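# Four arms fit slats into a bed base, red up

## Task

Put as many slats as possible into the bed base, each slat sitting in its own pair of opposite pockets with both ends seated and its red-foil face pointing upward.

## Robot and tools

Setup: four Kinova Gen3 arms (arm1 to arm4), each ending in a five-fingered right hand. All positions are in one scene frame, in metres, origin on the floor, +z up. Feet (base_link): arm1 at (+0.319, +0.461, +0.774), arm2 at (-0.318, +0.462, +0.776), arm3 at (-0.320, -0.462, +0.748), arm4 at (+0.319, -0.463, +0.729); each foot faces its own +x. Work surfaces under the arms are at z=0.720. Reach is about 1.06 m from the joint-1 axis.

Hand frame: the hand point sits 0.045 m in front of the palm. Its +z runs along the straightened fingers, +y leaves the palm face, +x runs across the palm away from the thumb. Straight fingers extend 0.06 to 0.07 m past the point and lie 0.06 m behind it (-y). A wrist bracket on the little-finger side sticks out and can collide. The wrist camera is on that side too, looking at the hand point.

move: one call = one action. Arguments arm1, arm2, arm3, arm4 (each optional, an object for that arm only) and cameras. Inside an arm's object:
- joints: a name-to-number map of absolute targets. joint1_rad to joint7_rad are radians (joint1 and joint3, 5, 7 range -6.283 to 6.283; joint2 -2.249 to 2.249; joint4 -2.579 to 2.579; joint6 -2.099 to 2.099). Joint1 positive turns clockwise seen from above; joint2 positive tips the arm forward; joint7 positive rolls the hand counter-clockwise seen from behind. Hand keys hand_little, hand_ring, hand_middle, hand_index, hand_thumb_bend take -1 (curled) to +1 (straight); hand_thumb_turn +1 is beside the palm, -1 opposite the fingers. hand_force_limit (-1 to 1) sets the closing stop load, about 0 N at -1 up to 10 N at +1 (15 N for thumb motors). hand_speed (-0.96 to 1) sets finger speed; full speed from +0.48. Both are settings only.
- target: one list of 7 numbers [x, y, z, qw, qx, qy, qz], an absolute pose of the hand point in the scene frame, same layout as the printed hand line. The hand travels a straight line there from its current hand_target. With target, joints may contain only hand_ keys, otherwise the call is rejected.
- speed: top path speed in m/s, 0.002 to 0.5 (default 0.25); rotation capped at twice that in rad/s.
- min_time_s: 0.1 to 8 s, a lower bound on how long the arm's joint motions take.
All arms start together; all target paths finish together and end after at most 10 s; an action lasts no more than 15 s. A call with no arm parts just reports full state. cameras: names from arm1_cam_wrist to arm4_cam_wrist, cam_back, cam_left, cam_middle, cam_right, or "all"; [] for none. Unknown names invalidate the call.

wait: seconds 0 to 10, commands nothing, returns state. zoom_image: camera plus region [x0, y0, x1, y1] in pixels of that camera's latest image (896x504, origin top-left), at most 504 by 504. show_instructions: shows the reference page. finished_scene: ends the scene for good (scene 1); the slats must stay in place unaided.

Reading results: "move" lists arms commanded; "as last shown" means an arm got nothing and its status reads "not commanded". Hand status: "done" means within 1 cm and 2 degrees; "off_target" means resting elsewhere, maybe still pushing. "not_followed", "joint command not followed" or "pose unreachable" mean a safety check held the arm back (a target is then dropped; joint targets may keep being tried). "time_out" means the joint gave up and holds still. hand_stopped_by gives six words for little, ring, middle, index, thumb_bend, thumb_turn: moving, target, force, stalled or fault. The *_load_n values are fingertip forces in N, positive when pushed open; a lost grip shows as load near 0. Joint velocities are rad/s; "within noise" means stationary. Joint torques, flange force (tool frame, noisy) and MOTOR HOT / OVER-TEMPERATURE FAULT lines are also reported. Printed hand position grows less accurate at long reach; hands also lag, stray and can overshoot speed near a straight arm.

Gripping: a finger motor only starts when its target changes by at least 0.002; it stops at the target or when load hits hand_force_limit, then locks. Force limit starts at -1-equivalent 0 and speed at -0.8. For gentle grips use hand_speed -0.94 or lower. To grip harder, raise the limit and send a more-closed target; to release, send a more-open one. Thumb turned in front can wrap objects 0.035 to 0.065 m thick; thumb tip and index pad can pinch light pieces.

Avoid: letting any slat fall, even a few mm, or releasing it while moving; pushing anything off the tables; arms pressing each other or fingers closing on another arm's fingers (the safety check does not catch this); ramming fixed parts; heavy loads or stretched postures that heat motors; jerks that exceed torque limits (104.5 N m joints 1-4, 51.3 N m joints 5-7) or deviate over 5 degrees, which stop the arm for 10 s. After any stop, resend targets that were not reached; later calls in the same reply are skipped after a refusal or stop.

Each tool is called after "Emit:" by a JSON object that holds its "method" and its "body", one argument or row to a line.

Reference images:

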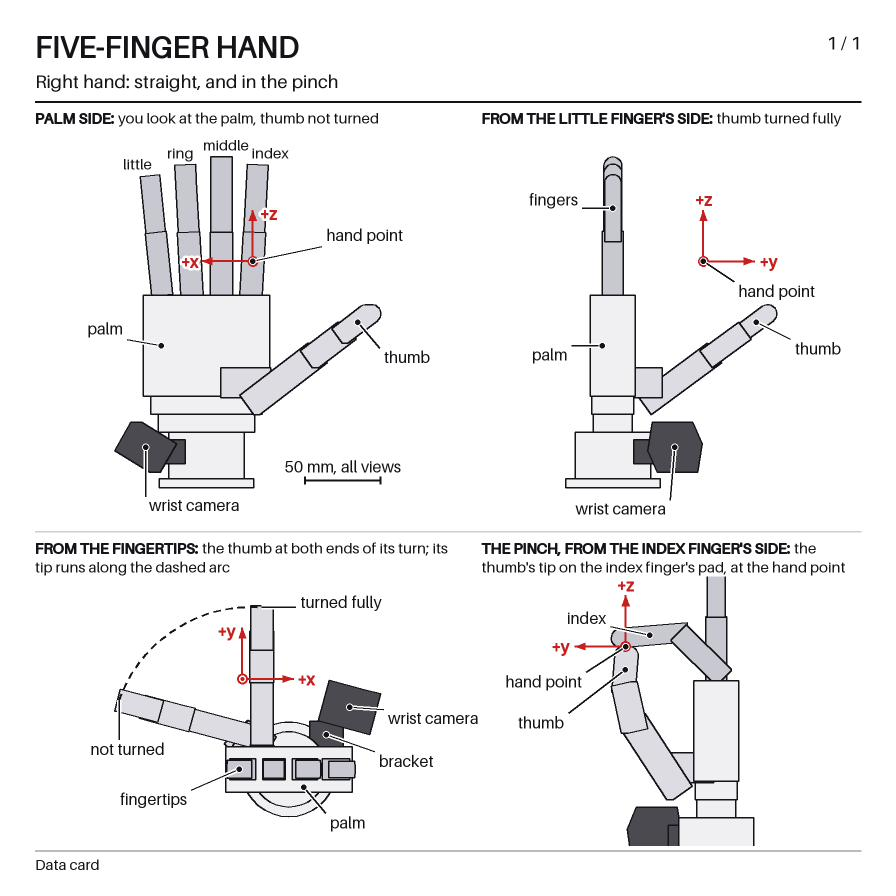

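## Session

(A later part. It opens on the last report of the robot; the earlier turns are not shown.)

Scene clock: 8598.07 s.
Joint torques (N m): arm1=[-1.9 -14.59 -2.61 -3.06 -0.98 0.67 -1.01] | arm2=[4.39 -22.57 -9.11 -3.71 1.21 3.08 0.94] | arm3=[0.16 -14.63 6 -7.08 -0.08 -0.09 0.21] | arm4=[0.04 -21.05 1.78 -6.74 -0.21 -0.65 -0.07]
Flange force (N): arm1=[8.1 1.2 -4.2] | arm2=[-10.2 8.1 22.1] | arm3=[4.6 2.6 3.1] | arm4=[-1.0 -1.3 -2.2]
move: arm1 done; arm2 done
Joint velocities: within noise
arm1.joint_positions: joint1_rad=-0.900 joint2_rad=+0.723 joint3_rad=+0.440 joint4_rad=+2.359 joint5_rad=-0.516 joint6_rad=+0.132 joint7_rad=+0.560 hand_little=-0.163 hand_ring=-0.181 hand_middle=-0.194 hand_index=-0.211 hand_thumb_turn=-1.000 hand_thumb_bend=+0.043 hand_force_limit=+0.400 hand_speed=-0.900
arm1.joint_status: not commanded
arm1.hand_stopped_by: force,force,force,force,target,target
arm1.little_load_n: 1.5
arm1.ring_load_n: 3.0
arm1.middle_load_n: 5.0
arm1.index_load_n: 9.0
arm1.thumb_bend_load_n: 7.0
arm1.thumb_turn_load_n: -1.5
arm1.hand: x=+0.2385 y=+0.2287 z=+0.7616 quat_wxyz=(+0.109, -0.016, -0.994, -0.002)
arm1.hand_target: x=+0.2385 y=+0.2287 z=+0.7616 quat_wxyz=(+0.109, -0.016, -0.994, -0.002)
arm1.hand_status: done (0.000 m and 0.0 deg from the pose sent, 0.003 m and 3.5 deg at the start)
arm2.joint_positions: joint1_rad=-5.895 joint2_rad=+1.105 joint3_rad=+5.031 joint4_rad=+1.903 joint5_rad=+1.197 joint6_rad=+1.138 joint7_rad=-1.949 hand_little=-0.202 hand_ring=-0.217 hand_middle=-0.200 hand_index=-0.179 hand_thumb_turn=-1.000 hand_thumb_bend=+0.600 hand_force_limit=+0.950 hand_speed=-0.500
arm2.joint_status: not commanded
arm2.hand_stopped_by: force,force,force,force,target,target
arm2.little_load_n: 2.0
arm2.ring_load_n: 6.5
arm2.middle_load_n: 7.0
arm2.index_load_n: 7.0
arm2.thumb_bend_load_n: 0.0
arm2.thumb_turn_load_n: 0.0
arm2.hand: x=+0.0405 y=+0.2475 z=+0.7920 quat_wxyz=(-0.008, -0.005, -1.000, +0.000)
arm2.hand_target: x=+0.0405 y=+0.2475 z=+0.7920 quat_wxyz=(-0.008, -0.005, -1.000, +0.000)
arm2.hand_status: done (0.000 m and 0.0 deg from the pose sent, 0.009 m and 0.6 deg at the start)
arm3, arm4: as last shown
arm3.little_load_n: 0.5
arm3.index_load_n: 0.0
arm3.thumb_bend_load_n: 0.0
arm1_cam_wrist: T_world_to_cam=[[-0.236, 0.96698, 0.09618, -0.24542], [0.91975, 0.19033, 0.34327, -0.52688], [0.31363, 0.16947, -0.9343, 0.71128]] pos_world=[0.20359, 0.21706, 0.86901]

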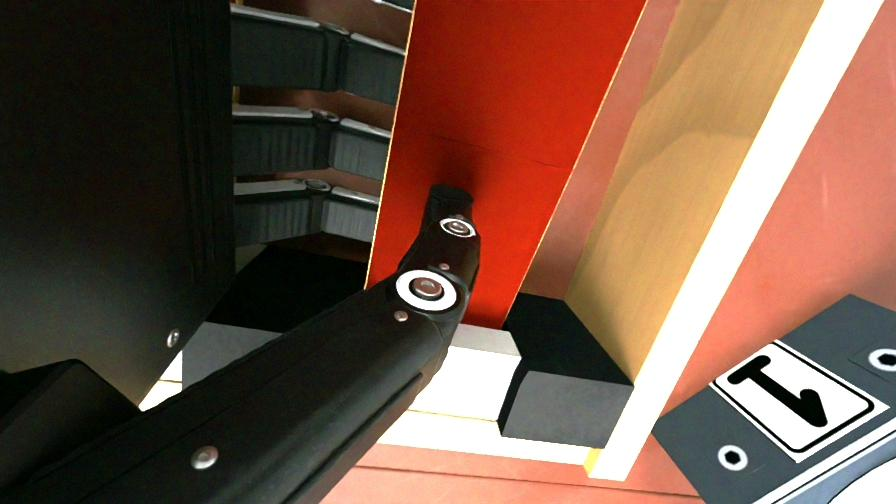

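Emit:
{"method": "move", "body": {
  "arm2": {"target": [0.0395, 0.2475, 0.7825, 0.004, 0.00523, 0.99998, 0], "speed": 0.05},
  "arm1": {"target": [0.2388, 0.2287, 0.7592, -0.07845, 0.01566, 0.99679, 0.0012], "speed": 0.05},
  "cameras": []
}}

Emit:
{"method": "move", "body": {
  "arm2": {"target": [0.0385, 0.2475, 0.7730, 0, 0.00523, 0.99999, 0], "speed": 0.05},
  "arm1": {"target": [0.2388, 0.2287, 0.7573, -0.05233, 0.01569, 0.99851, 0.0008], "speed": 0.05},
  "cameras": ["arm1_cam_wrist", "arm2_cam_wrist", "cam_back"]
}}

Emit:
{"method": "zoom_image", "body": {
  "camera": "arm1_cam_wrist",
  "region": [430, 290, 570, 410]
}}

Scene clock: 8612.27 s.
Joint torques (N m): arm1=[-1.41 -13.4 -2.93 -3.23 -1.02 0.27 -0.98] | arm2=[3.27 -20.93 -8.63 -2.23 0.52 2.91 0.91] | arm3=[0.09 -14.65 6.07 -7.03 -0.09 -0.11 0.24] | arm4=[0.05 -21.01 1.78 -6.75 -0.23 -0.63 -0.1]
Flange force (N): arm1=[6.9 1.0 -10.0] | arm2=[-9.7 5.1 18.3] | arm3=[4.2 2.3 3.0] | arm4=[-0.8 -1.4 -2.2]
move: arm1 done; arm2 done
Joint velocities: within noise
arm1.joint_positions: joint1_rad=-0.773 joint2_rad=+0.706 joint3_rad=+0.351 joint4_rad=+2.348 joint5_rad=-0.506 joint6_rad=+0.134 joint7_rad=+0.609 hand_little=-0.163 hand_ring=-0.181 hand_middle=-0.194 hand_index=-0.211 hand_thumb_turn=-1.000 hand_thumb_bend=+0.043 hand_force_limit=+0.400 hand_speed=-0.900
arm1.joint_status: not commanded
arm1.hand_stopped_by: force,force,force,force,target,target
arm1.little_load_n: 0.0
arm1.ring_load_n: 2.0
arm1.middle_load_n: 4.5
arm1.index_load_n: 9.0
arm1.thumb_bend_load_n: 7.0
arm1.thumb_turn_load_n: -1.0
arm1.hand: x=+0.2388 y=+0.2287 z=+0.7592 quat_wxyz=(+0.078, -0.016, -0.997, -0.001)
arm1.hand_target: x=+0.2388 y=+0.2287 z=+0.7592 quat_wxyz=(+0.078, -0.016, -0.997, -0.001)
arm1.hand_status: done (0.000 m and 0.0 deg from the pose sent, 0.002 m and 3.5 deg at the start)
arm2.joint_positions: joint1_rad=-5.905 joint2_rad=+1.120 joint3_rad=+5.048 joint4_rad=+1.903 joint5_rad=+1.213 joint6_rad=+1.134 joint7_rad=-1.957 hand_little=-0.202 hand_ring=-0.217 hand_middle=-0.200 hand_index=-0.180 hand_thumb_turn=-1.000 hand_thumb_bend=+0.600 hand_force_limit=+0.950 hand_speed=-0.500
arm2.joint_status: not commanded
arm2.hand_stopped_by: force,force,force,force,target,target
arm2.little_load_n: 1.5
arm2.ring_load_n: 7.0
arm2.middle_load_n: 5.5
arm2.index_load_n: 3.5
arm2.thumb_bend_load_n: 0.0
arm2.thumb_turn_load_n: 0.0
arm2.hand: x=+0.0395 y=+0.2475 z=+0.7825 quat_wxyz=(-0.004, -0.005, -1.000, +0.000)
arm2.hand_target: x=+0.0395 y=+0.2475 z=+0.7825 quat_wxyz=(-0.004, -0.005, -1.000, +0.000)
arm2.hand_status: done (0.000 m and 0.0 deg from the pose sent, 0.010 m and 0.5 deg at the start)
arm3, arm4: as last shown
arm3.little_load_n: 0.0
arm3.thumb_bend_load_n: -0.5
arm4.thumb_bend_load_n: -0.5

Scene clock: 8613.30 s.
Joint torques (N m): arm1=[0.93 -12.85 0.41 -3.67 0.03 -1.43 -0.28] | arm2=[1.23 -18.08 -8.31 -1.09 0.06 1.8 0.73] | arm3=[0.01 -14.71 5.96 -7.01 -0.11 0 0.19] | arm4=[0.06 -21.03 1.75 -6.75 -0.21 -0.65 -0.09]
Flange force (N): arm1=[-3.3 0.3 -11.0] | arm2=[-6.5 1.0 10.5] | arm3=[4.3 2.1 3.2] | arm4=[-0.9 -1.3 -2.2]
move: arm1 done; arm2 done
Joint velocities: within noise
arm1.joint_positions: joint1_rad=-0.664 joint2_rad=+0.698 joint3_rad=+0.276 joint4_rad=+2.336 joint5_rad=-0.498 joint6_rad=+0.143 joint7_rad=+0.651 hand_little=-0.163 hand_ring=-0.181 hand_middle=-0.194 hand_index=-0.211 hand_thumb_turn=-1.000 hand_thumb_bend=+0.043 hand_force_limit=+0.400 hand_speed=-0.900
arm1.joint_status: not commanded
arm1.hand_stopped_by: force,force,force,force,target,target
arm1.little_load_n: 0.5
arm1.ring_load_n: 1.5
arm1.middle_load_n: 4.0
arm1.index_load_n: 9.0
arm1.thumb_bend_load_n: 7.0
arm1.thumb_turn_load_n: -1.5
arm1.hand: x=+0.2388 y=+0.2287 z=+0.7573 quat_wxyz=(+0.052, -0.016, -0.999, -0.001)
arm1.hand_target: x=+0.2388 y=+0.2287 z=+0.7573 quat_wxyz=(+0.052, -0.016, -0.999, -0.001)
arm1.hand_status: done (0.000 m and 0.0 deg from the pose sent, 0.002 m and 3.0 deg at the start)
arm2.joint_positions: joint1_rad=-5.914 joint2_rad=+1.135 joint3_rad=+5.065 joint4_rad=+1.902 joint5_rad=+1.229 joint6_rad=+1.129 joint7_rad=-1.966 hand_little=-0.203 hand_ring=-0.217 hand_middle=-0.201 hand_index=-0.180 hand_thumb_turn=-1.000 hand_thumb_bend=+0.600 hand_force_limit=+0.950 hand_speed=-0.500
arm2.joint_status: not commanded
arm2.hand_stopped_by: force,force,force,force,target,target
arm2.little_load_n: 0.5
arm2.ring_load_n: 6.5
arm2.middle_load_n: 2.5
arm2.index_load_n: 0.0
arm2.thumb_bend_load_n: 0.0
arm2.thumb_turn_load_n: 0.0
arm2.hand: x=+0.0385 y=+0.2475 z=+0.7730 quat_wxyz=(+0.000, -0.005, -1.000, +0.000)
arm2.hand_target: x=+0.0385 y=+0.2475 z=+0.7730 quat_wxyz=(+0.000, -0.005, -1.000, +0.000)
arm2.hand_status: done (0.000 m and 0.0 deg from the pose sent, 0.010 m and 0.5 deg at the start)
arm3.joint_positions: joint1_rad=-1.023 joint2_rad=+0.818 joint3_rad=+1.332 joint4_rad=+1.636 joint5_rad=-0.818 joint6_rad=+1.337 joint7_rad=-0.550 hand_little=+0.300 hand_ring=+0.300 hand_middle=+0.300 hand_index=+0.300 hand_thumb_turn=-1.000 hand_thumb_bend=+0.800 hand_force_limit=+0.000 hand_speed=+0.200
arm3.joint_status: not commanded
arm3.hand_stopped_by: target,target,target,target,target,target
arm3.little_load_n: 0.0
arm3.ring_load_n: 0.0
arm3.middle_load_n: 0.0
arm3.index_load_n: 0.0
arm3.thumb_bend_load_n: 0.0
arm3.thumb_turn_load_n: 0.0
arm3.hand: x=-0.2260 y=+0.0101 z=+0.9406 quat_wxyz=(-0.008, +0.707, -0.707, -0.004)
arm3.hand_target: x=-0.2260 y=+0.0101 z=+0.9406 quat_wxyz=(-0.008, +0.707, -0.707, -0.004)
arm3.hand_status: not commanded
arm4.joint_positions: joint1_rad=+3.778 joint2_rad=+0.900 joint3_rad=+0.000 joint4_rad=+1.300 joint5_rad=+0.000 joint6_rad=+0.600 joint7_rad=-1.821 hand_little=+1.000 hand_ring=+1.000 hand_middle=+1.000 hand_index=+1.000 hand_thumb_turn=+1.000 hand_thumb_bend=+1.000 hand_force_limit=+0.000 hand_speed=-0.800
arm4.joint_status: not commanded
arm4.hand_stopped_by: target,target,target,target,target,target
arm4.little_load_n: 0.0
arm4.ring_load_n: 0.0
arm4.middle_load_n: 0.0
arm4.index_load_n: 0.0
arm4.thumb_bend_load_n: -0.5
arm4.thumb_turn_load_n: 0.0
arm4.hand: x=+0.3472 y=-1.1959 z=+0.8062 quat_wxyz=(-0.132, -0.777, -0.606, +0.111)
arm4.hand_target: x=+0.3472 y=-1.1959 z=+0.8062 quat_wxyz=(-0.132, -0.777, -0.606, +0.111)
arm4.hand_status: not commanded
arm1_cam_wrist: T_world_to_cam=[[-0.24515, 0.96728, 0.0654, -0.21952], [0.87506, 0.19173, 0.44441, -0.59203], [0.41733, 0.16618, -0.89343, 0.65224]] pos_world=[0.19204, 0.21746, 0.86019]
arm2_cam_wrist: T_world_to_cam=[[-0.20767, 0.9782, -0.00158, -0.23115], [0.82125, 0.17523, 0.54299, -0.49929], [0.53143, 0.11147, -0.83974, 0.71699]] pos_world=[-0.01899, 0.23368, 0.87283]

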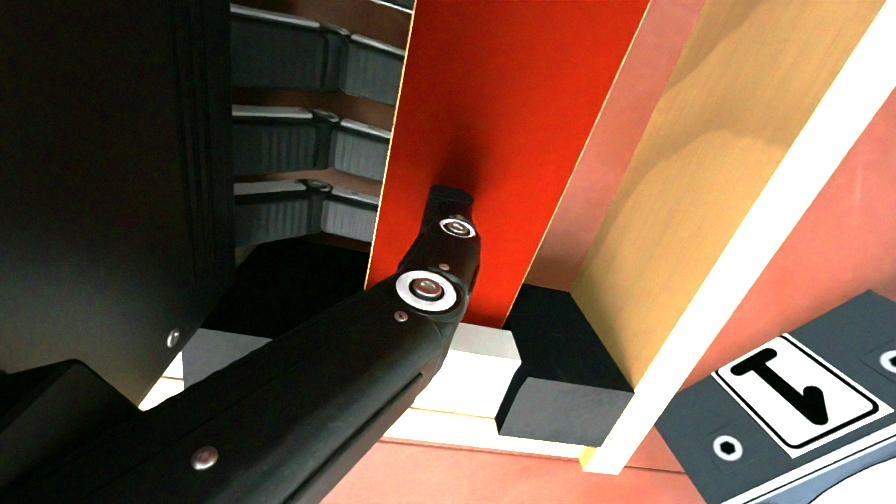

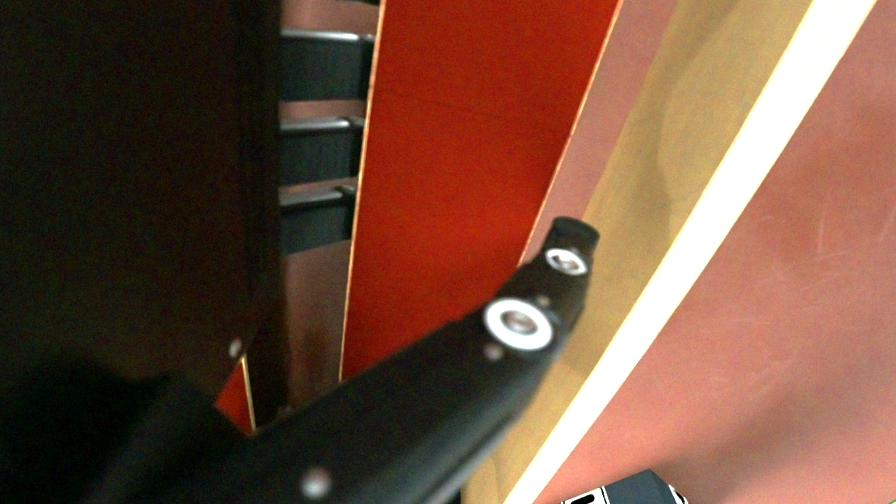

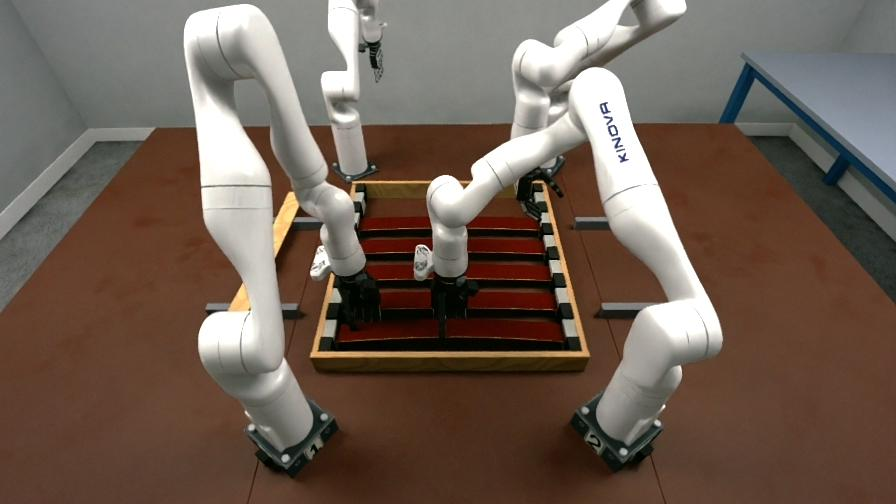

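Scaled by 3.600 from the camera's image (finer frame: 1280x720).

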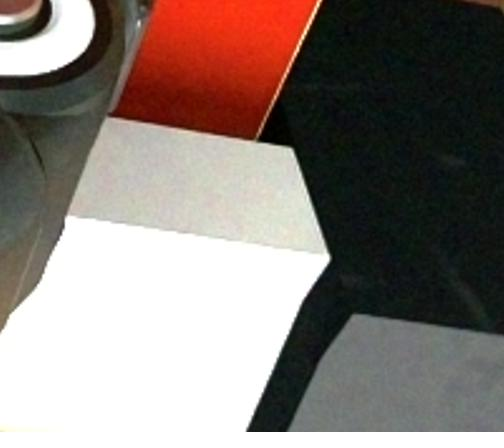

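Emit:
{"method": "move", "body": {
  "arm2": {"target": [0.0380, 0.2475, 0.7650, 0, 0.00523, 0.99999, 0], "speed": 0.05},
  "arm1": {"target": [0.2388, 0.2287, 0.7563, -0.04361, 0.0157, 0.99893, 0.0007], "speed": 0.05},
  "cameras": []
}}

Emit:
{"method": "move", "body": {
  "arm2": {"target": [0.0380, 0.2475, 0.7620, 0, 0.00523, 0.99999, 0], "speed": 0.05, "joints": {"hand_speed": -0.6, "hand_little": -0.1, "hand_ring": -0.1, "hand_middle": -0.1, "hand_index": -0.1}},
  "arm1": {"target": [0.2388, 0.2287, 0.7568, -0.04361, 0.0157, 0.99893, 0.0007], "speed": 0.05, "joints": {"hand_speed": -0.7, "hand_little": -0.1, "hand_ring": -0.1, "hand_middle": -0.1, "hand_index": -0.1, "hand_thumb_bend": 0.4}},
  "cameras": ["arm1_cam_wrist", "arm2_cam_wrist", "cam_back"]
}}

Emit:
{"method": "zoom_image", "body": {
  "camera": "arm1_cam_wrist",
  "region": [430, 290, 570, 410]
}}

Emit:
{"method": "zoom_image", "body": {
  "camera": "cam_back",
  "region": [480, 290, 600, 360]
}}

Scene clock: 8629.07 s.
Joint torques (N m): arm1=[2.67 -13.54 3.42 -3.79 0.97 -2.57 0.3] | arm2=[-0.34 -16.16 -8.41 -1.54 0.41 0.33 0.44] | arm3=[-0.02 -14.75 6.06 -7.05 -0.03 -0.05 0.23] | arm4=[0.03 -21.02 1.79 -6.76 -0.2 -0.63 -0.09]
Flange force (N): arm1=[-11.2 -0.8 -7.1] | arm2=[-1.7 -0.8 3.7] | arm3=[4.1 2.0 3.4] | arm4=[-0.8 -1.4 -2.2]
move: arm1 done; arm2 done
Joint velocities: within noise
arm1.joint_positions: joint1_rad=-0.627 joint2_rad=+0.698 joint3_rad=+0.250 joint4_rad=+2.331 joint5_rad=-0.496 joint6_rad=+0.146 joint7_rad=+0.665 hand_little=-0.163 hand_ring=-0.181 hand_middle=-0.194 hand_index=-0.211 hand_thumb_turn=-1.000 hand_thumb_bend=+0.043 hand_force_limit=+0.400 hand_speed=-0.900
arm1.joint_status: not commanded
arm1.hand_stopped_by: force,force,force,force,target,target
arm1.little_load_n: 0.5
arm1.ring_load_n: 3.0
arm1.middle_load_n: 4.5
arm1.index_load_n: 8.0
arm1.thumb_bend_load_n: 7.0
arm1.thumb_turn_load_n: 0.0
arm1.hand: x=+0.2388 y=+0.2287 z=+0.7563 quat_wxyz=(+0.044, -0.016, -0.999, -0.001)
arm1.hand_target: x=+0.2388 y=+0.2287 z=+0.7563 quat_wxyz=(+0.044, -0.016, -0.999, -0.001)
arm1.hand_status: done (0.000 m and 0.0 deg from the pose sent, 0.001 m and 1.0 deg at the start)
arm2.joint_positions: joint1_rad=-5.918 joint2_rad=+1.149 joint3_rad=+5.077 joint4_rad=+1.905 joint5_rad=+1.247 joint6_rad=+1.119 joint7_rad=-1.975 hand_little=-0.203 hand_ring=-0.218 hand_middle=-0.201 hand_index=-0.180 hand_thumb_turn=-1.000 hand_thumb_bend=+0.600 hand_force_limit=+0.950 hand_speed=-0.500
arm2.joint_status: not commanded
arm2.hand_stopped_by: force,force,force,force,target,target
arm2.little_load_n: 0.0
arm2.ring_load_n: 2.0
arm2.middle_load_n: 0.0
arm2.index_load_n: 0.0
arm2.thumb_bend_load_n: 0.0
arm2.thumb_turn_load_n: 0.0
arm2.hand: x=+0.0380 y=+0.2475 z=+0.7650 quat_wxyz=(+0.000, -0.005, -1.000, +0.000)
arm2.hand_target: x=+0.0380 y=+0.2475 z=+0.7650 quat_wxyz=(+0.000, -0.005, -1.000, +0.000)
arm2.hand_status: done (0.000 m and 0.0 deg from the pose sent, 0.008 m and 0.0 deg at the start)
arm3, arm4: as last shown

Scene clock: 8630.40 s.
Joint torques (N m): arm1=[0.97 -12.54 0.42 -0.7 0.3 0.02 -0.16] | arm2=[-0.72 -15.59 -8.46 -1.65 0.53 -0.12 0.33] | arm3=[0.04 -14.68 5.97 -6.98 -0.1 -0.07 0.21] | arm4=[0.05 -21.04 1.79 -6.71 -0.22 -0.6 -0.08]
Flange force (N): arm1=[-2.7 -4.2 -6.4] | arm2=[-0.5 -1.3 1.6] | arm3=[4.2 2.1 3.0] | arm4=[-1.0 -1.4 -2.1]
move: arm1 done; arm2 done
Joint velocities: within noise
arm1.joint_positions: joint1_rad=-0.629 joint2_rad=+0.697 joint3_rad=+0.252 joint4_rad=+2.331 joint5_rad=-0.496 joint6_rad=+0.148 joint7_rad=+0.665 hand_little=-0.100 hand_ring=-0.100 hand_middle=-0.100 hand_index=-0.100 hand_thumb_turn=-1.000 hand_thumb_bend=+0.400 hand_force_limit=+0.400 hand_speed=-0.700
arm1.joint_status: all done
arm1.hand_stopped_by: target,target,target,target,target,target
arm1.little_load_n: 0.5
arm1.ring_load_n: 0.0
arm1.middle_load_n: 0.0
arm1.index_load_n: 0.0
arm1.thumb_bend_load_n: 0.0
arm1.thumb_turn_load_n: 0.0
arm1.hand: x=+0.2388 y=+0.2287 z=+0.7568 quat_wxyz=(+0.044, -0.016, -0.999, -0.001)
arm1.hand_target: x=+0.2388 y=+0.2287 z=+0.7568 quat_wxyz=(+0.044, -0.016, -0.999, -0.001)
arm1.hand_status: done (0.000 m and 0.0 deg from the pose sent, 0.000 m and 0.0 deg at the start)
arm2.joint_positions: joint1_rad=-5.920 joint2_rad=+1.154 joint3_rad=+5.082 joint4_rad=+1.906 joint5_rad=+1.254 joint6_rad=+1.116 joint7_rad=-1.978 hand_little=-0.100 hand_ring=-0.100 hand_middle=-0.100 hand_index=-0.100 hand_thumb_turn=-1.000 hand_thumb_bend=+0.600 hand_force_limit=+0.950 hand_speed=-0.600
arm2.joint_status: all done
arm2.hand_stopped_by: target,target,target,target,target,target
arm2.little_load_n: 0.0
arm2.ring_load_n: -0.5
arm2.middle_load_n: 0.0
arm2.index_load_n: 0.5
arm2.thumb_bend_load_n: 0.0
arm2.thumb_turn_load_n: 0.0
arm2.hand: x=+0.0380 y=+0.2475 z=+0.7620 quat_wxyz=(+0.000, -0.005, -1.000, +0.000)
arm2.hand_target: x=+0.0380 y=+0.2475 z=+0.7620 quat_wxyz=(+0.000, -0.005, -1.000, +0.000)
arm2.hand_status: done (0.000 m and 0.0 deg from the pose sent, 0.003 m and 0.0 deg at the start)
arm3, arm4: as last shown
arm3.thumb_bend_load_n: -0.5
arm4.middle_load_n: -0.5
arm4.thumb_bend_load_n: 0.0
arm1_cam_wrist: T_world_to_cam=[[-0.24625, 0.9673, 0.06069, -0.21562], [0.86718, 0.19193, 0.45952, -0.60136], [0.43284, 0.16578, -0.88609, 0.64258]] pos_world=[0.19025, 0.21746, 0.85881]
arm2_cam_wrist: T_world_to_cam=[[-0.20769, 0.97819, -0.00156, -0.23128], [0.82129, 0.17524, 0.54292, -0.49285], [0.53136, 0.11147, -0.83978, 0.70805]] pos_world=[-0.01949, 0.23368, 0.86183]

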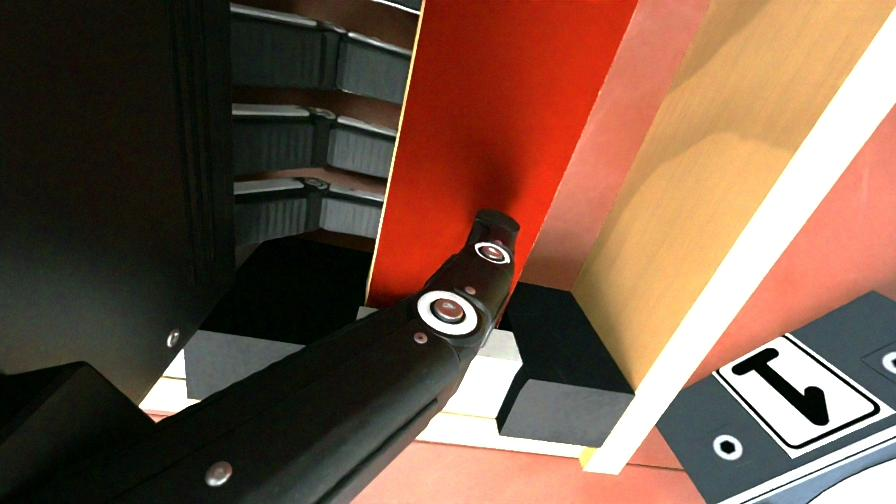

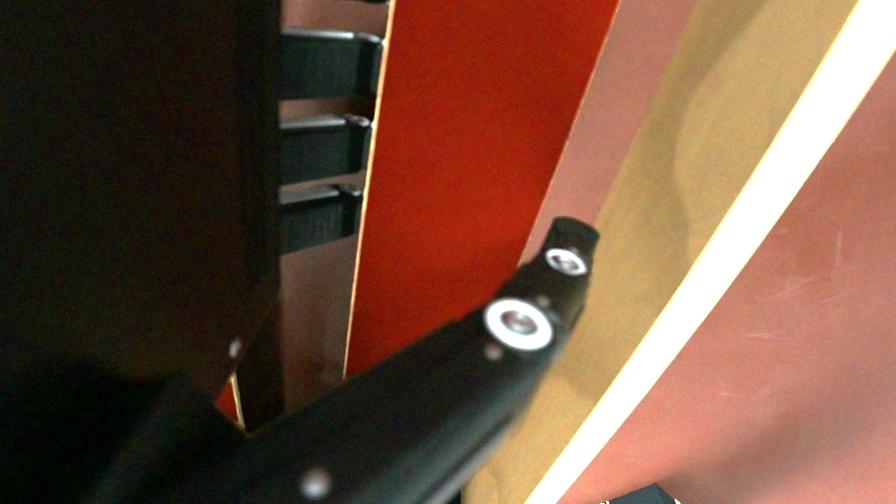

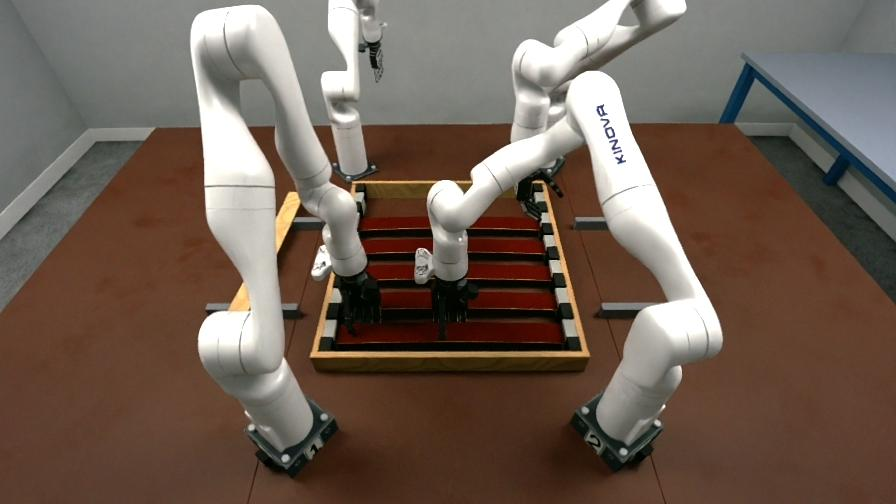

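Scaled by 3.600 from the camera's image (finer frame: 1280x720).

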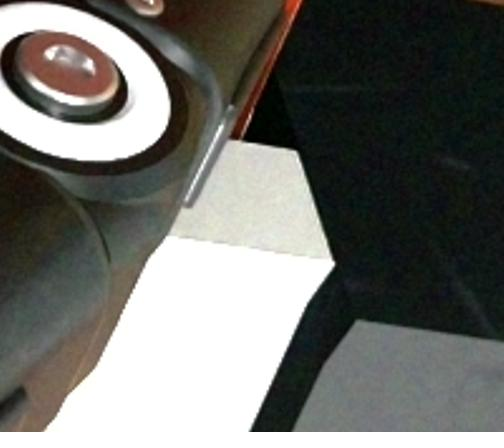

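Scaled by 4.200 from the camera's image (finer frame: 1280x720).

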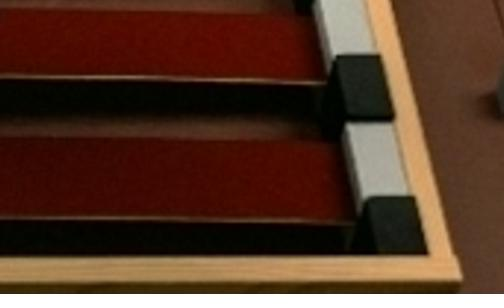

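Emit:
{"method": "move", "body": {
  "arm2": {"target": [0.0380, 0.2475, 0.7680, 0, 0.00523, 0.99999, 0], "speed": 0.05, "joints": {"hand_speed": -0.3, "hand_little": 0.2, "hand_ring": 0.2, "hand_middle": 0.2, "hand_index": 0.2, "hand_thumb_bend": 0.8}},
  "arm1": {"target": [0.2385, 0.2340, 0.7580, -0.04361, 0.0157, 0.99893, 0.0007], "speed": 0.05, "joints": {"hand_speed": -0.4, "hand_little": 0.0, "hand_ring": 0.0, "hand_middle": 0.0, "hand_index": 0.0, "hand_thumb_bend": 0.7}},
  "cameras": ["arm1_cam_wrist", "arm2_cam_wrist"]
}}

Scene clock: 8661.30 s.
Joint torques (N m): arm1=[1.1 -12.23 0.43 -0.43 0.31 0.09 -0.17] | arm2=[-0.77 -15.51 -8.45 -1.79 0.51 -0.12 0.34] | arm3=[0.13 -14.78 5.93 -7.02 -0.07 -0.03 0.25] | arm4=[0.09 -21.04 1.79 -6.76 -0.22 -0.63 -0.08]
Flange force (N): arm1=[-2.9 -4.8 -6.9] | arm2=[-0.3 -1.2 1.6] | arm3=[4.3 2.5 3.1] | arm4=[-0.8 -1.3 -2.2]
move: arm1 done; arm2 done
Joint velocities: within noise
arm1.joint_positions: joint1_rad=-0.620 joint2_rad=+0.689 joint3_rad=+0.246 joint4_rad=+2.346 joint5_rad=-0.495 joint6_rad=+0.137 joint7_rad=+0.670 hand_little=+0.000 hand_ring=+0.000 hand_middle=+0.000 hand_index=+0.000 hand_thumb_turn=-1.000 hand_thumb_bend=+0.700 hand_force_limit=+0.400 hand_speed=-0.400
arm1.joint_status: all done
arm1.hand_stopped_by: target,target,target,target,target,target
arm1.little_load_n: 0.5
arm1.ring_load_n: 0.0
arm1.middle_load_n: 0.0
arm1.index_load_n: 0.0
arm1.thumb_bend_load_n: 0.0
arm1.thumb_turn_load_n: 0.0
arm1.hand: x=+0.2385 y=+0.2340 z=+0.7580 quat_wxyz=(+0.044, -0.016, -0.999, -0.001)
arm1.hand_target: x=+0.2385 y=+0.2340 z=+0.7580 quat_wxyz=(+0.044, -0.016, -0.999, -0.001)
arm1.hand_status: done (0.000 m and 0.0 deg from the pose sent, 0.005 m and 0.0 deg at the start)
arm2.joint_positions: joint1_rad=-5.916 joint2_rad=+1.144 joint3_rad=+5.072 joint4_rad=+1.905 joint5_rad=+1.241 joint6_rad=+1.123 joint7_rad=-1.972 hand_little=+0.200 hand_ring=+0.200 hand_middle=+0.200 hand_index=+0.200 hand_thumb_turn=-1.000 hand_thumb_bend=+0.800 hand_force_limit=+0.950 hand_speed=-0.300
arm2.joint_status: all done
arm2.hand_stopped_by: target,target,target,target,target,target
arm2.little_load_n: 0.0
arm2.ring_load_n: 0.0
arm2.middle_load_n: 0.0
arm2.index_load_n: 0.0
arm2.thumb_bend_load_n: 0.0
arm2.thumb_turn_load_n: 0.0
arm2.hand: x=+0.0380 y=+0.2475 z=+0.7680 quat_wxyz=(+0.000, -0.005, -1.000, +0.000)
arm2.hand_target: x=+0.0380 y=+0.2475 z=+0.7680 quat_wxyz=(+0.000, -0.005, -1.000, +0.000)
arm2.hand_status: done (0.000 m and 0.0 deg from the pose sent, 0.006 m and 0.0 deg at the start)
arm3, arm4: as last shown
arm3.thumb_bend_load_n: 0.0
arm4.middle_load_n: 0.5
arm1_cam_wrist: T_world_to_cam=[[-0.24625, 0.9673, 0.06069, -0.22091], [0.86718, 0.19193, 0.45952, -0.60258], [0.43284, 0.16578, -0.88609, 0.64294]] pos_world=[0.18985, 0.22276, 0.86001]
arm2_cam_wrist: T_world_to_cam=[[-0.20769, 0.97819, -0.00156, -0.23137], [0.82129, 0.17524, 0.54292, -0.49612], [0.53136, 0.11147, -0.83978, 0.71308]] pos_world=[-0.01949, 0.23378, 0.86783]

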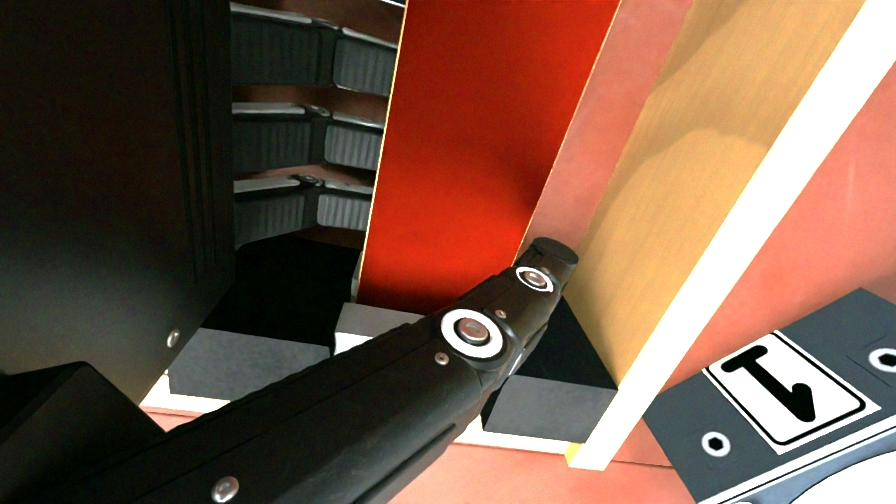

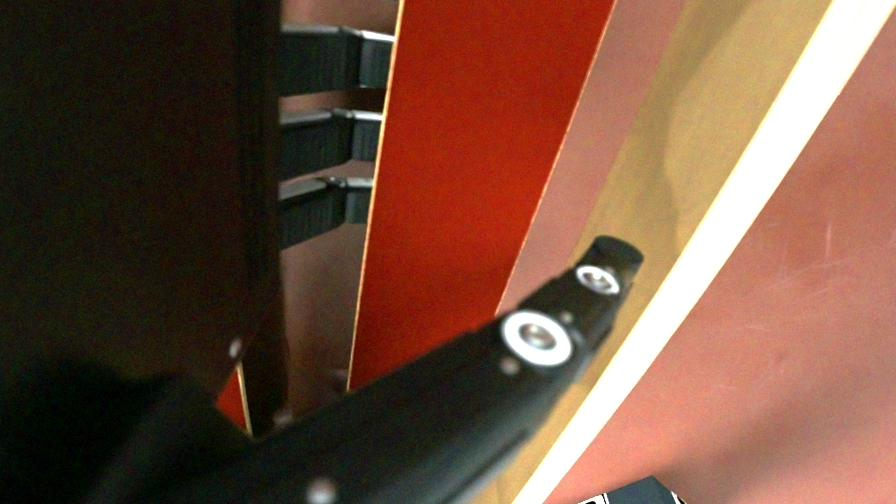

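Emit:
{"method": "move", "body": {
  "arm2": {"target": [0.0380, 0.2465, 0.7800, 0, 0.00523, 0.99999, 0], "speed": 0.06, "joints": {"hand_speed": 0, "hand_little": 0.42, "hand_ring": 0.42, "hand_middle": 0.42, "hand_index": 0.42}},
  "arm1": {"target": [0.2380, 0.2340, 0.7670, -0.04361, 0.0157, 0.99893, 0.0007], "speed": 0.06, "joints": {"hand_speed": 0, "hand_little": 0.22, "hand_ring": 0.22, "hand_middle": 0.22, "hand_index": 0.22}},
  "cameras": []
}}

Emit:
{"method": "move", "body": {
  "arm2": {"target": [0.0380, 0.2455, 0.7970, 0, 0.00523, 0.99999, 0], "speed": 0.08, "joints": {"hand_little": 0.62, "hand_ring": 0.62, "hand_middle": 0.62, "hand_index": 0.62}},
  "arm1": {"target": [0.2380, 0.2335, 0.7790, -0.04361, 0.0157, 0.99893, 0.0007], "speed": 0.08, "joints": {"hand_little": 0.42, "hand_ring": 0.42, "hand_middle": 0.42, "hand_index": 0.42}},
  "cameras": ["arm1_cam_wrist", "arm2_cam_wrist", "cam_back"]
}}

Scene clock: 8675.03 s.
Joint torques (N m): arm1=[1.01 -12.12 0.47 -0.91 0.33 0 -0.17] | arm2=[-0.76 -15.45 -8.47 -1.95 0.53 -0.12 0.34] | arm3=[0.17 -14.75 6.05 -7.07 -0.04 -0.04 0.21] | arm4=[0.08 -21.05 1.76 -6.73 -0.2 -0.64 -0.11]
Flange force (N): arm1=[-2.9 -4.0 -6.8] | arm2=[-0.6 -1.3 1.5] | arm3=[4.4 2.5 3.4] | arm4=[-1.0 -1.3 -2.2]
move: arm1 done; arm2 done
Joint velocities: within noise
arm1.joint_positions: joint1_rad=-0.643 joint2_rad=+0.664 joint3_rad=+0.278 joint4_rad=+2.344 joint5_rad=-0.485 joint6_rad=+0.171 joint7_rad=+0.666 hand_little=+0.220 hand_ring=+0.220 hand_middle=+0.220 hand_index=+0.220 hand_thumb_turn=-1.000 hand_thumb_bend=+0.700 hand_force_limit=+0.400 hand_speed=+0.000
arm1.joint_status: all done
arm1.hand_stopped_by: target,target,target,target,target,target
arm1.little_load_n: 0.5
arm1.ring_load_n: 0.0
arm1.middle_load_n: 0.0
arm1.index_load_n: 0.0
arm1.thumb_bend_load_n: 0.0
arm1.thumb_turn_load_n: 0.0
arm1.hand: x=+0.2380 y=+0.2340 z=+0.7670 quat_wxyz=(+0.044, -0.016, -0.999, -0.001)
arm1.hand_target: x=+0.2380 y=+0.2340 z=+0.7670 quat_wxyz=(+0.044, -0.016, -0.999, -0.001)
arm1.hand_status: done (0.000 m and 0.0 deg from the pose sent, 0.009 m and 0.0 deg at the start)
arm2.joint_positions: joint1_rad=-5.908 joint2_rad=+1.124 joint3_rad=+5.053 joint4_rad=+1.899 joint5_rad=+1.213 joint6_rad=+1.139 joint7_rad=-1.955 hand_little=+0.420 hand_ring=+0.420 hand_middle=+0.420 hand_index=+0.420 hand_thumb_turn=-1.000 hand_thumb_bend=+0.800 hand_force_limit=+0.950 hand_speed=+0.000
arm2.joint_status: all done
arm2.hand_stopped_by: target,target,target,target,target,target
arm2.little_load_n: 0.0
arm2.ring_load_n: 0.0
arm2.middle_load_n: 0.0
arm2.index_load_n: 0.0
arm2.thumb_bend_load_n: 0.0
arm2.thumb_turn_load_n: 0.0
arm2.hand: x=+0.0380 y=+0.2465 z=+0.7800 quat_wxyz=(+0.000, -0.005, -1.000, +0.000)
arm2.hand_target: x=+0.0380 y=+0.2465 z=+0.7800 quat_wxyz=(+0.000, -0.005, -1.000, +0.000)
arm2.hand_status: done (0.000 m and 0.0 deg from the pose sent, 0.012 m and 0.0 deg at the start)
arm3, arm4: as last shown
arm4.middle_load_n: -0.5

Scene clock: 8676.00 s.
Joint torques (N m): arm1=[0.98 -11.79 0.51 -1.25 0.33 0 -0.17] | arm2=[-0.78 -15.27 -8.47 -2.27 0.55 -0.09 0.35] | arm3=[0.12 -14.76 5.97 -7.05 -0.07 0.01 0.16] | arm4=[0.04 -21.02 1.76 -6.76 -0.21 -0.62 -0.09]
Flange force (N): arm1=[-2.9 -3.4 -7.1] | arm2=[-0.6 -1.2 1.4] | arm3=[4.6 2.4 3.4] | arm4=[-0.8 -1.4 -2.2]
move: arm1 done; arm2 done
Joint velocities: within noise
arm1.joint_positions: joint1_rad=-0.677 joint2_rad=+0.631 joint3_rad=+0.323 joint4_rad=+2.339 joint5_rad=-0.470 joint6_rad=+0.218 joint7_rad=+0.655 hand_little=+0.420 hand_ring=+0.420 hand_middle=+0.420 hand_index=+0.420 hand_thumb_turn=-1.000 hand_thumb_bend=+0.700 hand_force_limit=+0.400 hand_speed=+0.000
arm1.joint_status: all done
arm1.hand_stopped_by: target,target,target,target,target,target
arm1.little_load_n: 0.0
arm1.ring_load_n: 0.0
arm1.middle_load_n: 0.0
arm1.index_load_n: 0.0
arm1.thumb_bend_load_n: -0.5
arm1.thumb_turn_load_n: 0.0
arm1.hand: x=+0.2380 y=+0.2335 z=+0.7790 quat_wxyz=(+0.044, -0.016, -0.999, -0.001)
arm1.hand_target: x=+0.2380 y=+0.2335 z=+0.7790 quat_wxyz=(+0.044, -0.016, -0.999, -0.001)
arm1.hand_status: done (0.000 m and 0.0 deg from the pose sent, 0.012 m and 0.0 deg at the start)
arm2.joint_positions: joint1_rad=-5.896 joint2_rad=+1.096 joint3_rad=+5.026 joint4_rad=+1.890 joint5_rad=+1.175 joint6_rad=+1.161 joint7_rad=-1.931 hand_little=+0.620 hand_ring=+0.620 hand_middle=+0.620 hand_index=+0.620 hand_thumb_turn=-1.000 hand_thumb_bend=+0.800 hand_force_limit=+0.950 hand_speed=+0.000
arm2.joint_status: all done
arm2.hand_stopped_by: target,target,target,target,target,target
arm2.little_load_n: 0.0
arm2.ring_load_n: 0.0
arm2.middle_load_n: 0.0
arm2.index_load_n: 0.0
arm2.thumb_bend_load_n: 0.0
arm2.thumb_turn_load_n: 0.0
arm2.hand: x=+0.0380 y=+0.2455 z=+0.7970 quat_wxyz=(+0.000, -0.005, -1.000, +0.000)
arm2.hand_target: x=+0.0380 y=+0.2455 z=+0.7970 quat_wxyz=(+0.000, -0.005, -1.000, +0.000)
arm2.hand_status: done (0.000 m and 0.0 deg from the pose sent, 0.017 m and 0.0 deg at the start)
arm3, arm4: as last shown
arm3.index_load_n: 0.5
arm4.middle_load_n: 0.0
arm1_cam_wrist: T_world_to_cam=[[-0.24625, 0.9673, 0.06069, -0.2218], [0.86718, 0.19193, 0.45952, -0.61179], [0.43284, 0.16578, -0.88609, 0.6618]] pos_world=[0.18945, 0.22226, 0.88101]
arm2_cam_wrist: T_world_to_cam=[[-0.20769, 0.97819, -0.00156, -0.22937], [0.82132, 0.17525, 0.54288, -0.51148], [0.53131, 0.11146, -0.83981, 0.73768]] pos_world=[-0.01949, 0.23178, 0.89683]

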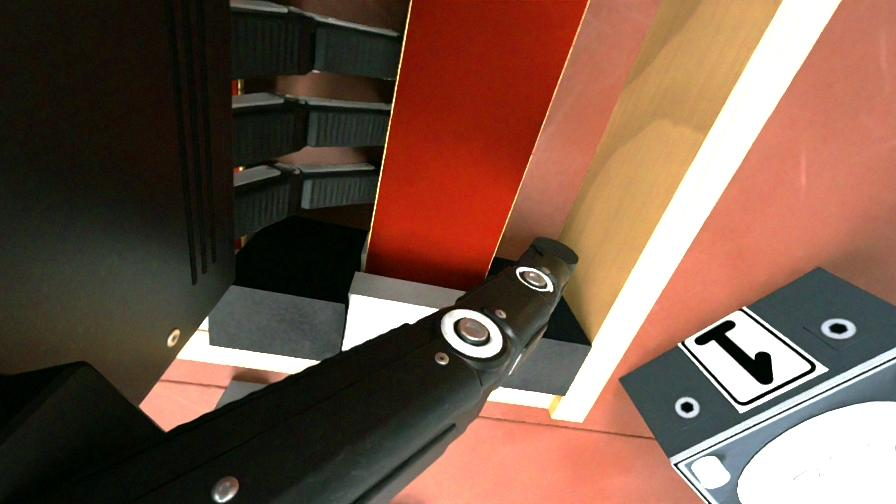

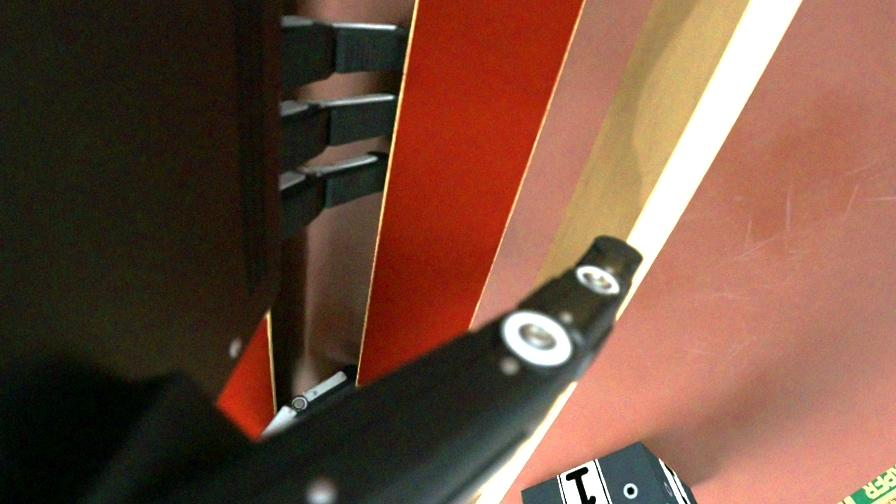

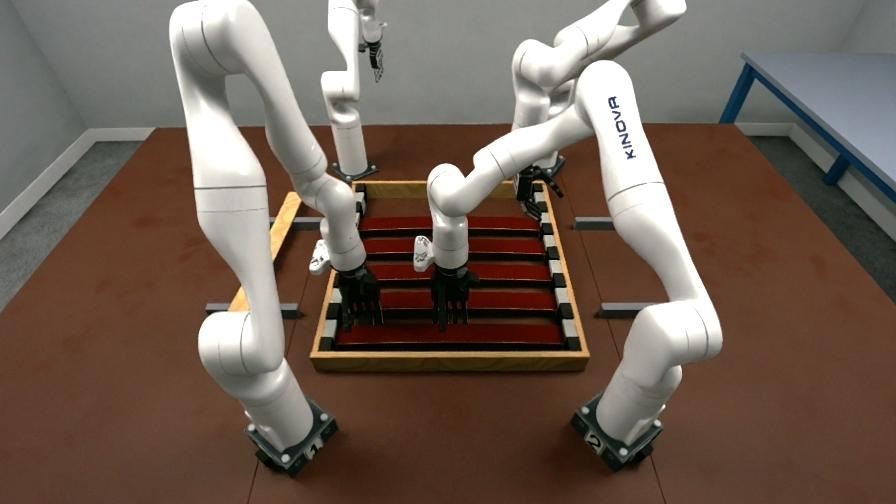

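Emit:
{"method": "move", "body": {
  "arm1": {"target": [0.2375, 0.2320, 0.90, -0.04361, 0.0157, 0.99893, 0.0007], "speed": 0.2, "joints": {"hand_little": 0.62, "hand_ring": 0.62, "hand_middle": 0.62, "hand_index": 0.62, "hand_thumb_bend": 1.0}},
  "arm2": {"target": [-0.12, 0.2450, 1.02, 0, 0.00523, 0.99999, 0], "speed": 0.3},
  "arm3": {"target": [-0.28, -0.20, 1.02, 0, 0.7071, -0.7071, 0], "speed": 0.3},
  "arm4": {"joints": {"joint1_rad": 3.2, "joint2_rad": -0.1, "joint4_rad": 1.95, "joint6_rad": 1.25}},
  "cameras": ["cam_back", "cam_middle"]
}}

Scene clock: 8772.03 s.
Joint torques (N m): arm1=[1.04 -8.52 0.5 -4.59 0.4 0.05 -0.17] | arm2=[-0.72 -9.42 -7.03 -5.54 0.52 -0.11 0.33] | arm3=[0.16 -4.67 3.36 -8.71 -0.01 -0.01 0.2] | arm4=[-0.14 -5.12 1.39 -7.2 -0.18 0.11 -0.1]
Flange force (N): arm1=[-2.7 0.6 -4.2] | arm2=[-3.4 -3.1 1.0] | arm3=[1.9 1.9 5.0] | arm4=[1.3 2.0 -2.2]
move: arm1 done; arm2 done; arm3 done; arm4 done
Joint velocities: within noise
arm1.joint_positions: joint1_rad=-0.983 joint2_rad=+0.322 joint3_rad=+0.683 joint4_rad=+2.219 joint5_rad=-0.180 joint6_rad=+0.669 joint7_rad=+0.423 hand_little=+0.620 hand_ring=+0.620 hand_middle=+0.620 hand_index=+0.620 hand_thumb_turn=-1.000 hand_thumb_bend=+1.000 hand_force_limit=+0.400 hand_speed=+0.000
arm1.joint_status: all done
arm1.hand_stopped_by: target,target,target,target,target,target
arm1.little_load_n: 0.0
arm1.ring_load_n: 0.0
arm1.middle_load_n: 0.0
arm1.index_load_n: 0.0
arm1.thumb_bend_load_n: 0.0
arm1.thumb_turn_load_n: 0.0
arm1.hand: x=+0.2375 y=+0.2320 z=+0.9000 quat_wxyz=(+0.044, -0.016, -0.999, -0.001)
arm1.hand_target: x=+0.2375 y=+0.2320 z=+0.9000 quat_wxyz=(+0.044, -0.016, -0.999, -0.001)
arm1.hand_status: done (0.000 m and 0.0 deg from the pose sent, 0.121 m and 0.0 deg at the start)
arm2.joint_positions: joint1_rad=-5.221 joint2_rad=+0.715 joint3_rad=+4.476 joint4_rad=+1.899 joint5_rad=+0.694 joint6_rad=+1.481 joint7_rad=-1.489 hand_little=+0.620 hand_ring=+0.620 hand_middle=+0.620 hand_index=+0.620 hand_thumb_turn=-1.000 hand_thumb_bend=+0.800 hand_force_limit=+0.950 hand_speed=+0.000
arm2.joint_status: not commanded
arm2.hand_stopped_by: target,target,target,target,target,target
arm2.little_load_n: 0.0
arm2.ring_load_n: 0.0
arm2.middle_load_n: 0.0
arm2.index_load_n: 0.0
arm2.thumb_bend_load_n: 0.0
arm2.thumb_turn_load_n: 0.0
arm2.hand: x=-0.1200 y=+0.2450 z=+1.0200 quat_wxyz=(+0.000, -0.005, -1.000, +0.000)
arm2.hand_target: x=-0.1200 y=+0.2450 z=+1.0200 quat_wxyz=(+0.000, -0.005, -1.000, +0.000)
arm2.hand_status: done (0.000 m and 0.0 deg from the pose sent, 0.273 m and 0.0 deg at the start)
arm3.joint_positions: joint1_rad=-1.697 joint2_rad=+0.534 joint3_rad=+2.059 joint4_rad=+2.054 joint5_rad=-0.470 joint6_rad=+1.378 joint7_rad=-0.459 hand_little=+0.300 hand_ring=+0.300 hand_middle=+0.300 hand_index=+0.300 hand_thumb_turn=-1.000 hand_thumb_bend=+0.800 hand_force_limit=+0.000 hand_speed=+0.200
arm3.joint_status: not commanded
arm3.hand_stopped_by: target,target,target,target,target,target
arm3.little_load_n: 0.0
arm3.ring_load_n: 0.0
arm3.middle_load_n: 0.5
arm3.index_load_n: 0.0
arm3.thumb_bend_load_n: 0.0
arm3.thumb_turn_load_n: 0.0
arm3.hand: x=-0.2800 y=-0.2000 z=+1.0200 quat_wxyz=(+0.000, +0.707, -0.707, +0.000)
arm3.hand_target: x=-0.2800 y=-0.2000 z=+1.0200 quat_wxyz=(+0.000, +0.707, -0.707, +0.000)
arm3.hand_status: done (0.000 m and 0.0 deg from the pose sent, 0.231 m and 1.0 deg at the start)
arm4.joint_positions: joint1_rad=+3.200 joint2_rad=-0.100 joint3_rad=+0.000 joint4_rad=+1.950 joint5_rad=+0.000 joint6_rad=+1.250 joint7_rad=-1.821 hand_little=+1.000 hand_ring=+1.000 hand_middle=+1.000 hand_index=+1.000 hand_thumb_turn=+1.000 hand_thumb_bend=+1.000 hand_force_limit=+0.000 hand_speed=-0.800
arm4.joint_status: all done
arm4.hand_stopped_by: target,target,target,target,target,target
arm4.little_load_n: 0.0
arm4.ring_load_n: 0.0
arm4.middle_load_n: 0.0
arm4.index_load_n: 0.0
arm4.thumb_bend_load_n: 0.0
arm4.thumb_turn_load_n: 0.0
arm4.hand: x=+0.5195 y=-0.7131 z=+1.0250 quat_wxyz=(-0.015, -0.582, -0.813, +0.014)
arm4.hand_target: x=+0.5195 y=-0.7131 z=+1.0250 quat_wxyz=(-0.015, -0.582, -0.813, +0.014)
arm4.hand_status: not commanded

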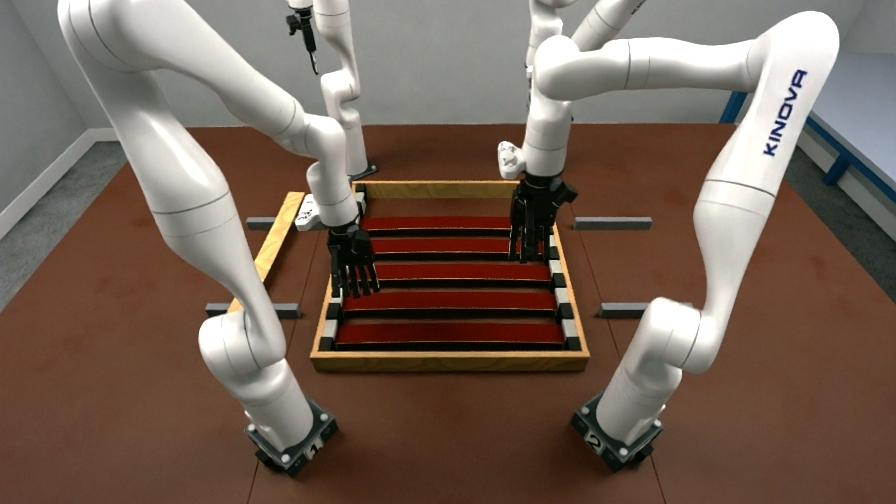

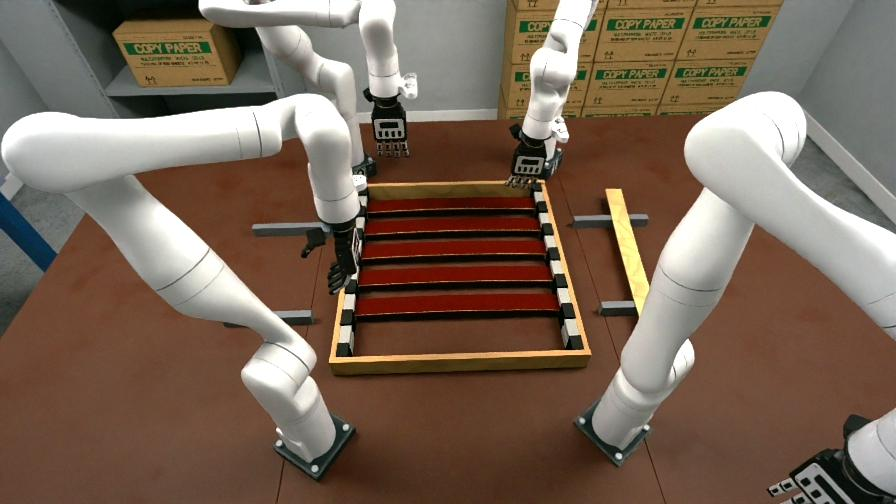

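Emit:
{"method": "zoom_image", "body": {
  "camera": "cam_back",
  "region": [200, 170, 330, 330]
}}

Emit:
{"method": "zoom_image", "body": {
  "camera": "cam_middle",
  "region": [580, 170, 710, 330]
}}

Scaled by 3.150 from the camera's image (finer frame: 1280x720).

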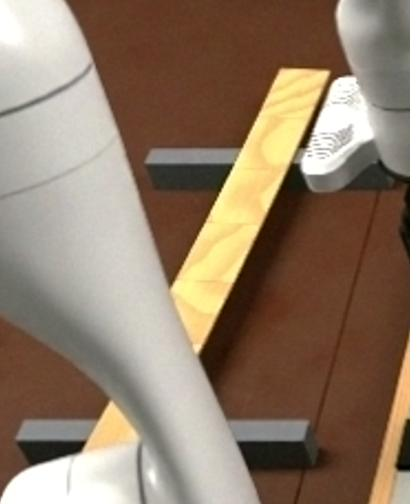

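Scaled by 3.150 from the camera's image (finer frame: 1280x720).

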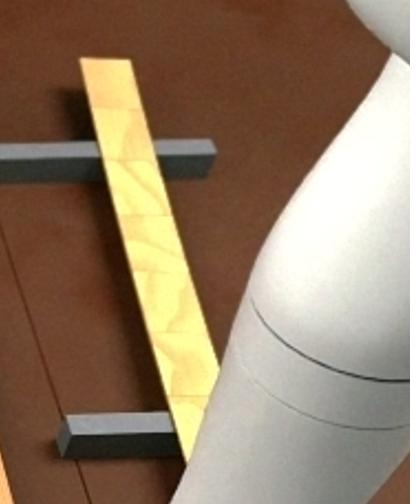

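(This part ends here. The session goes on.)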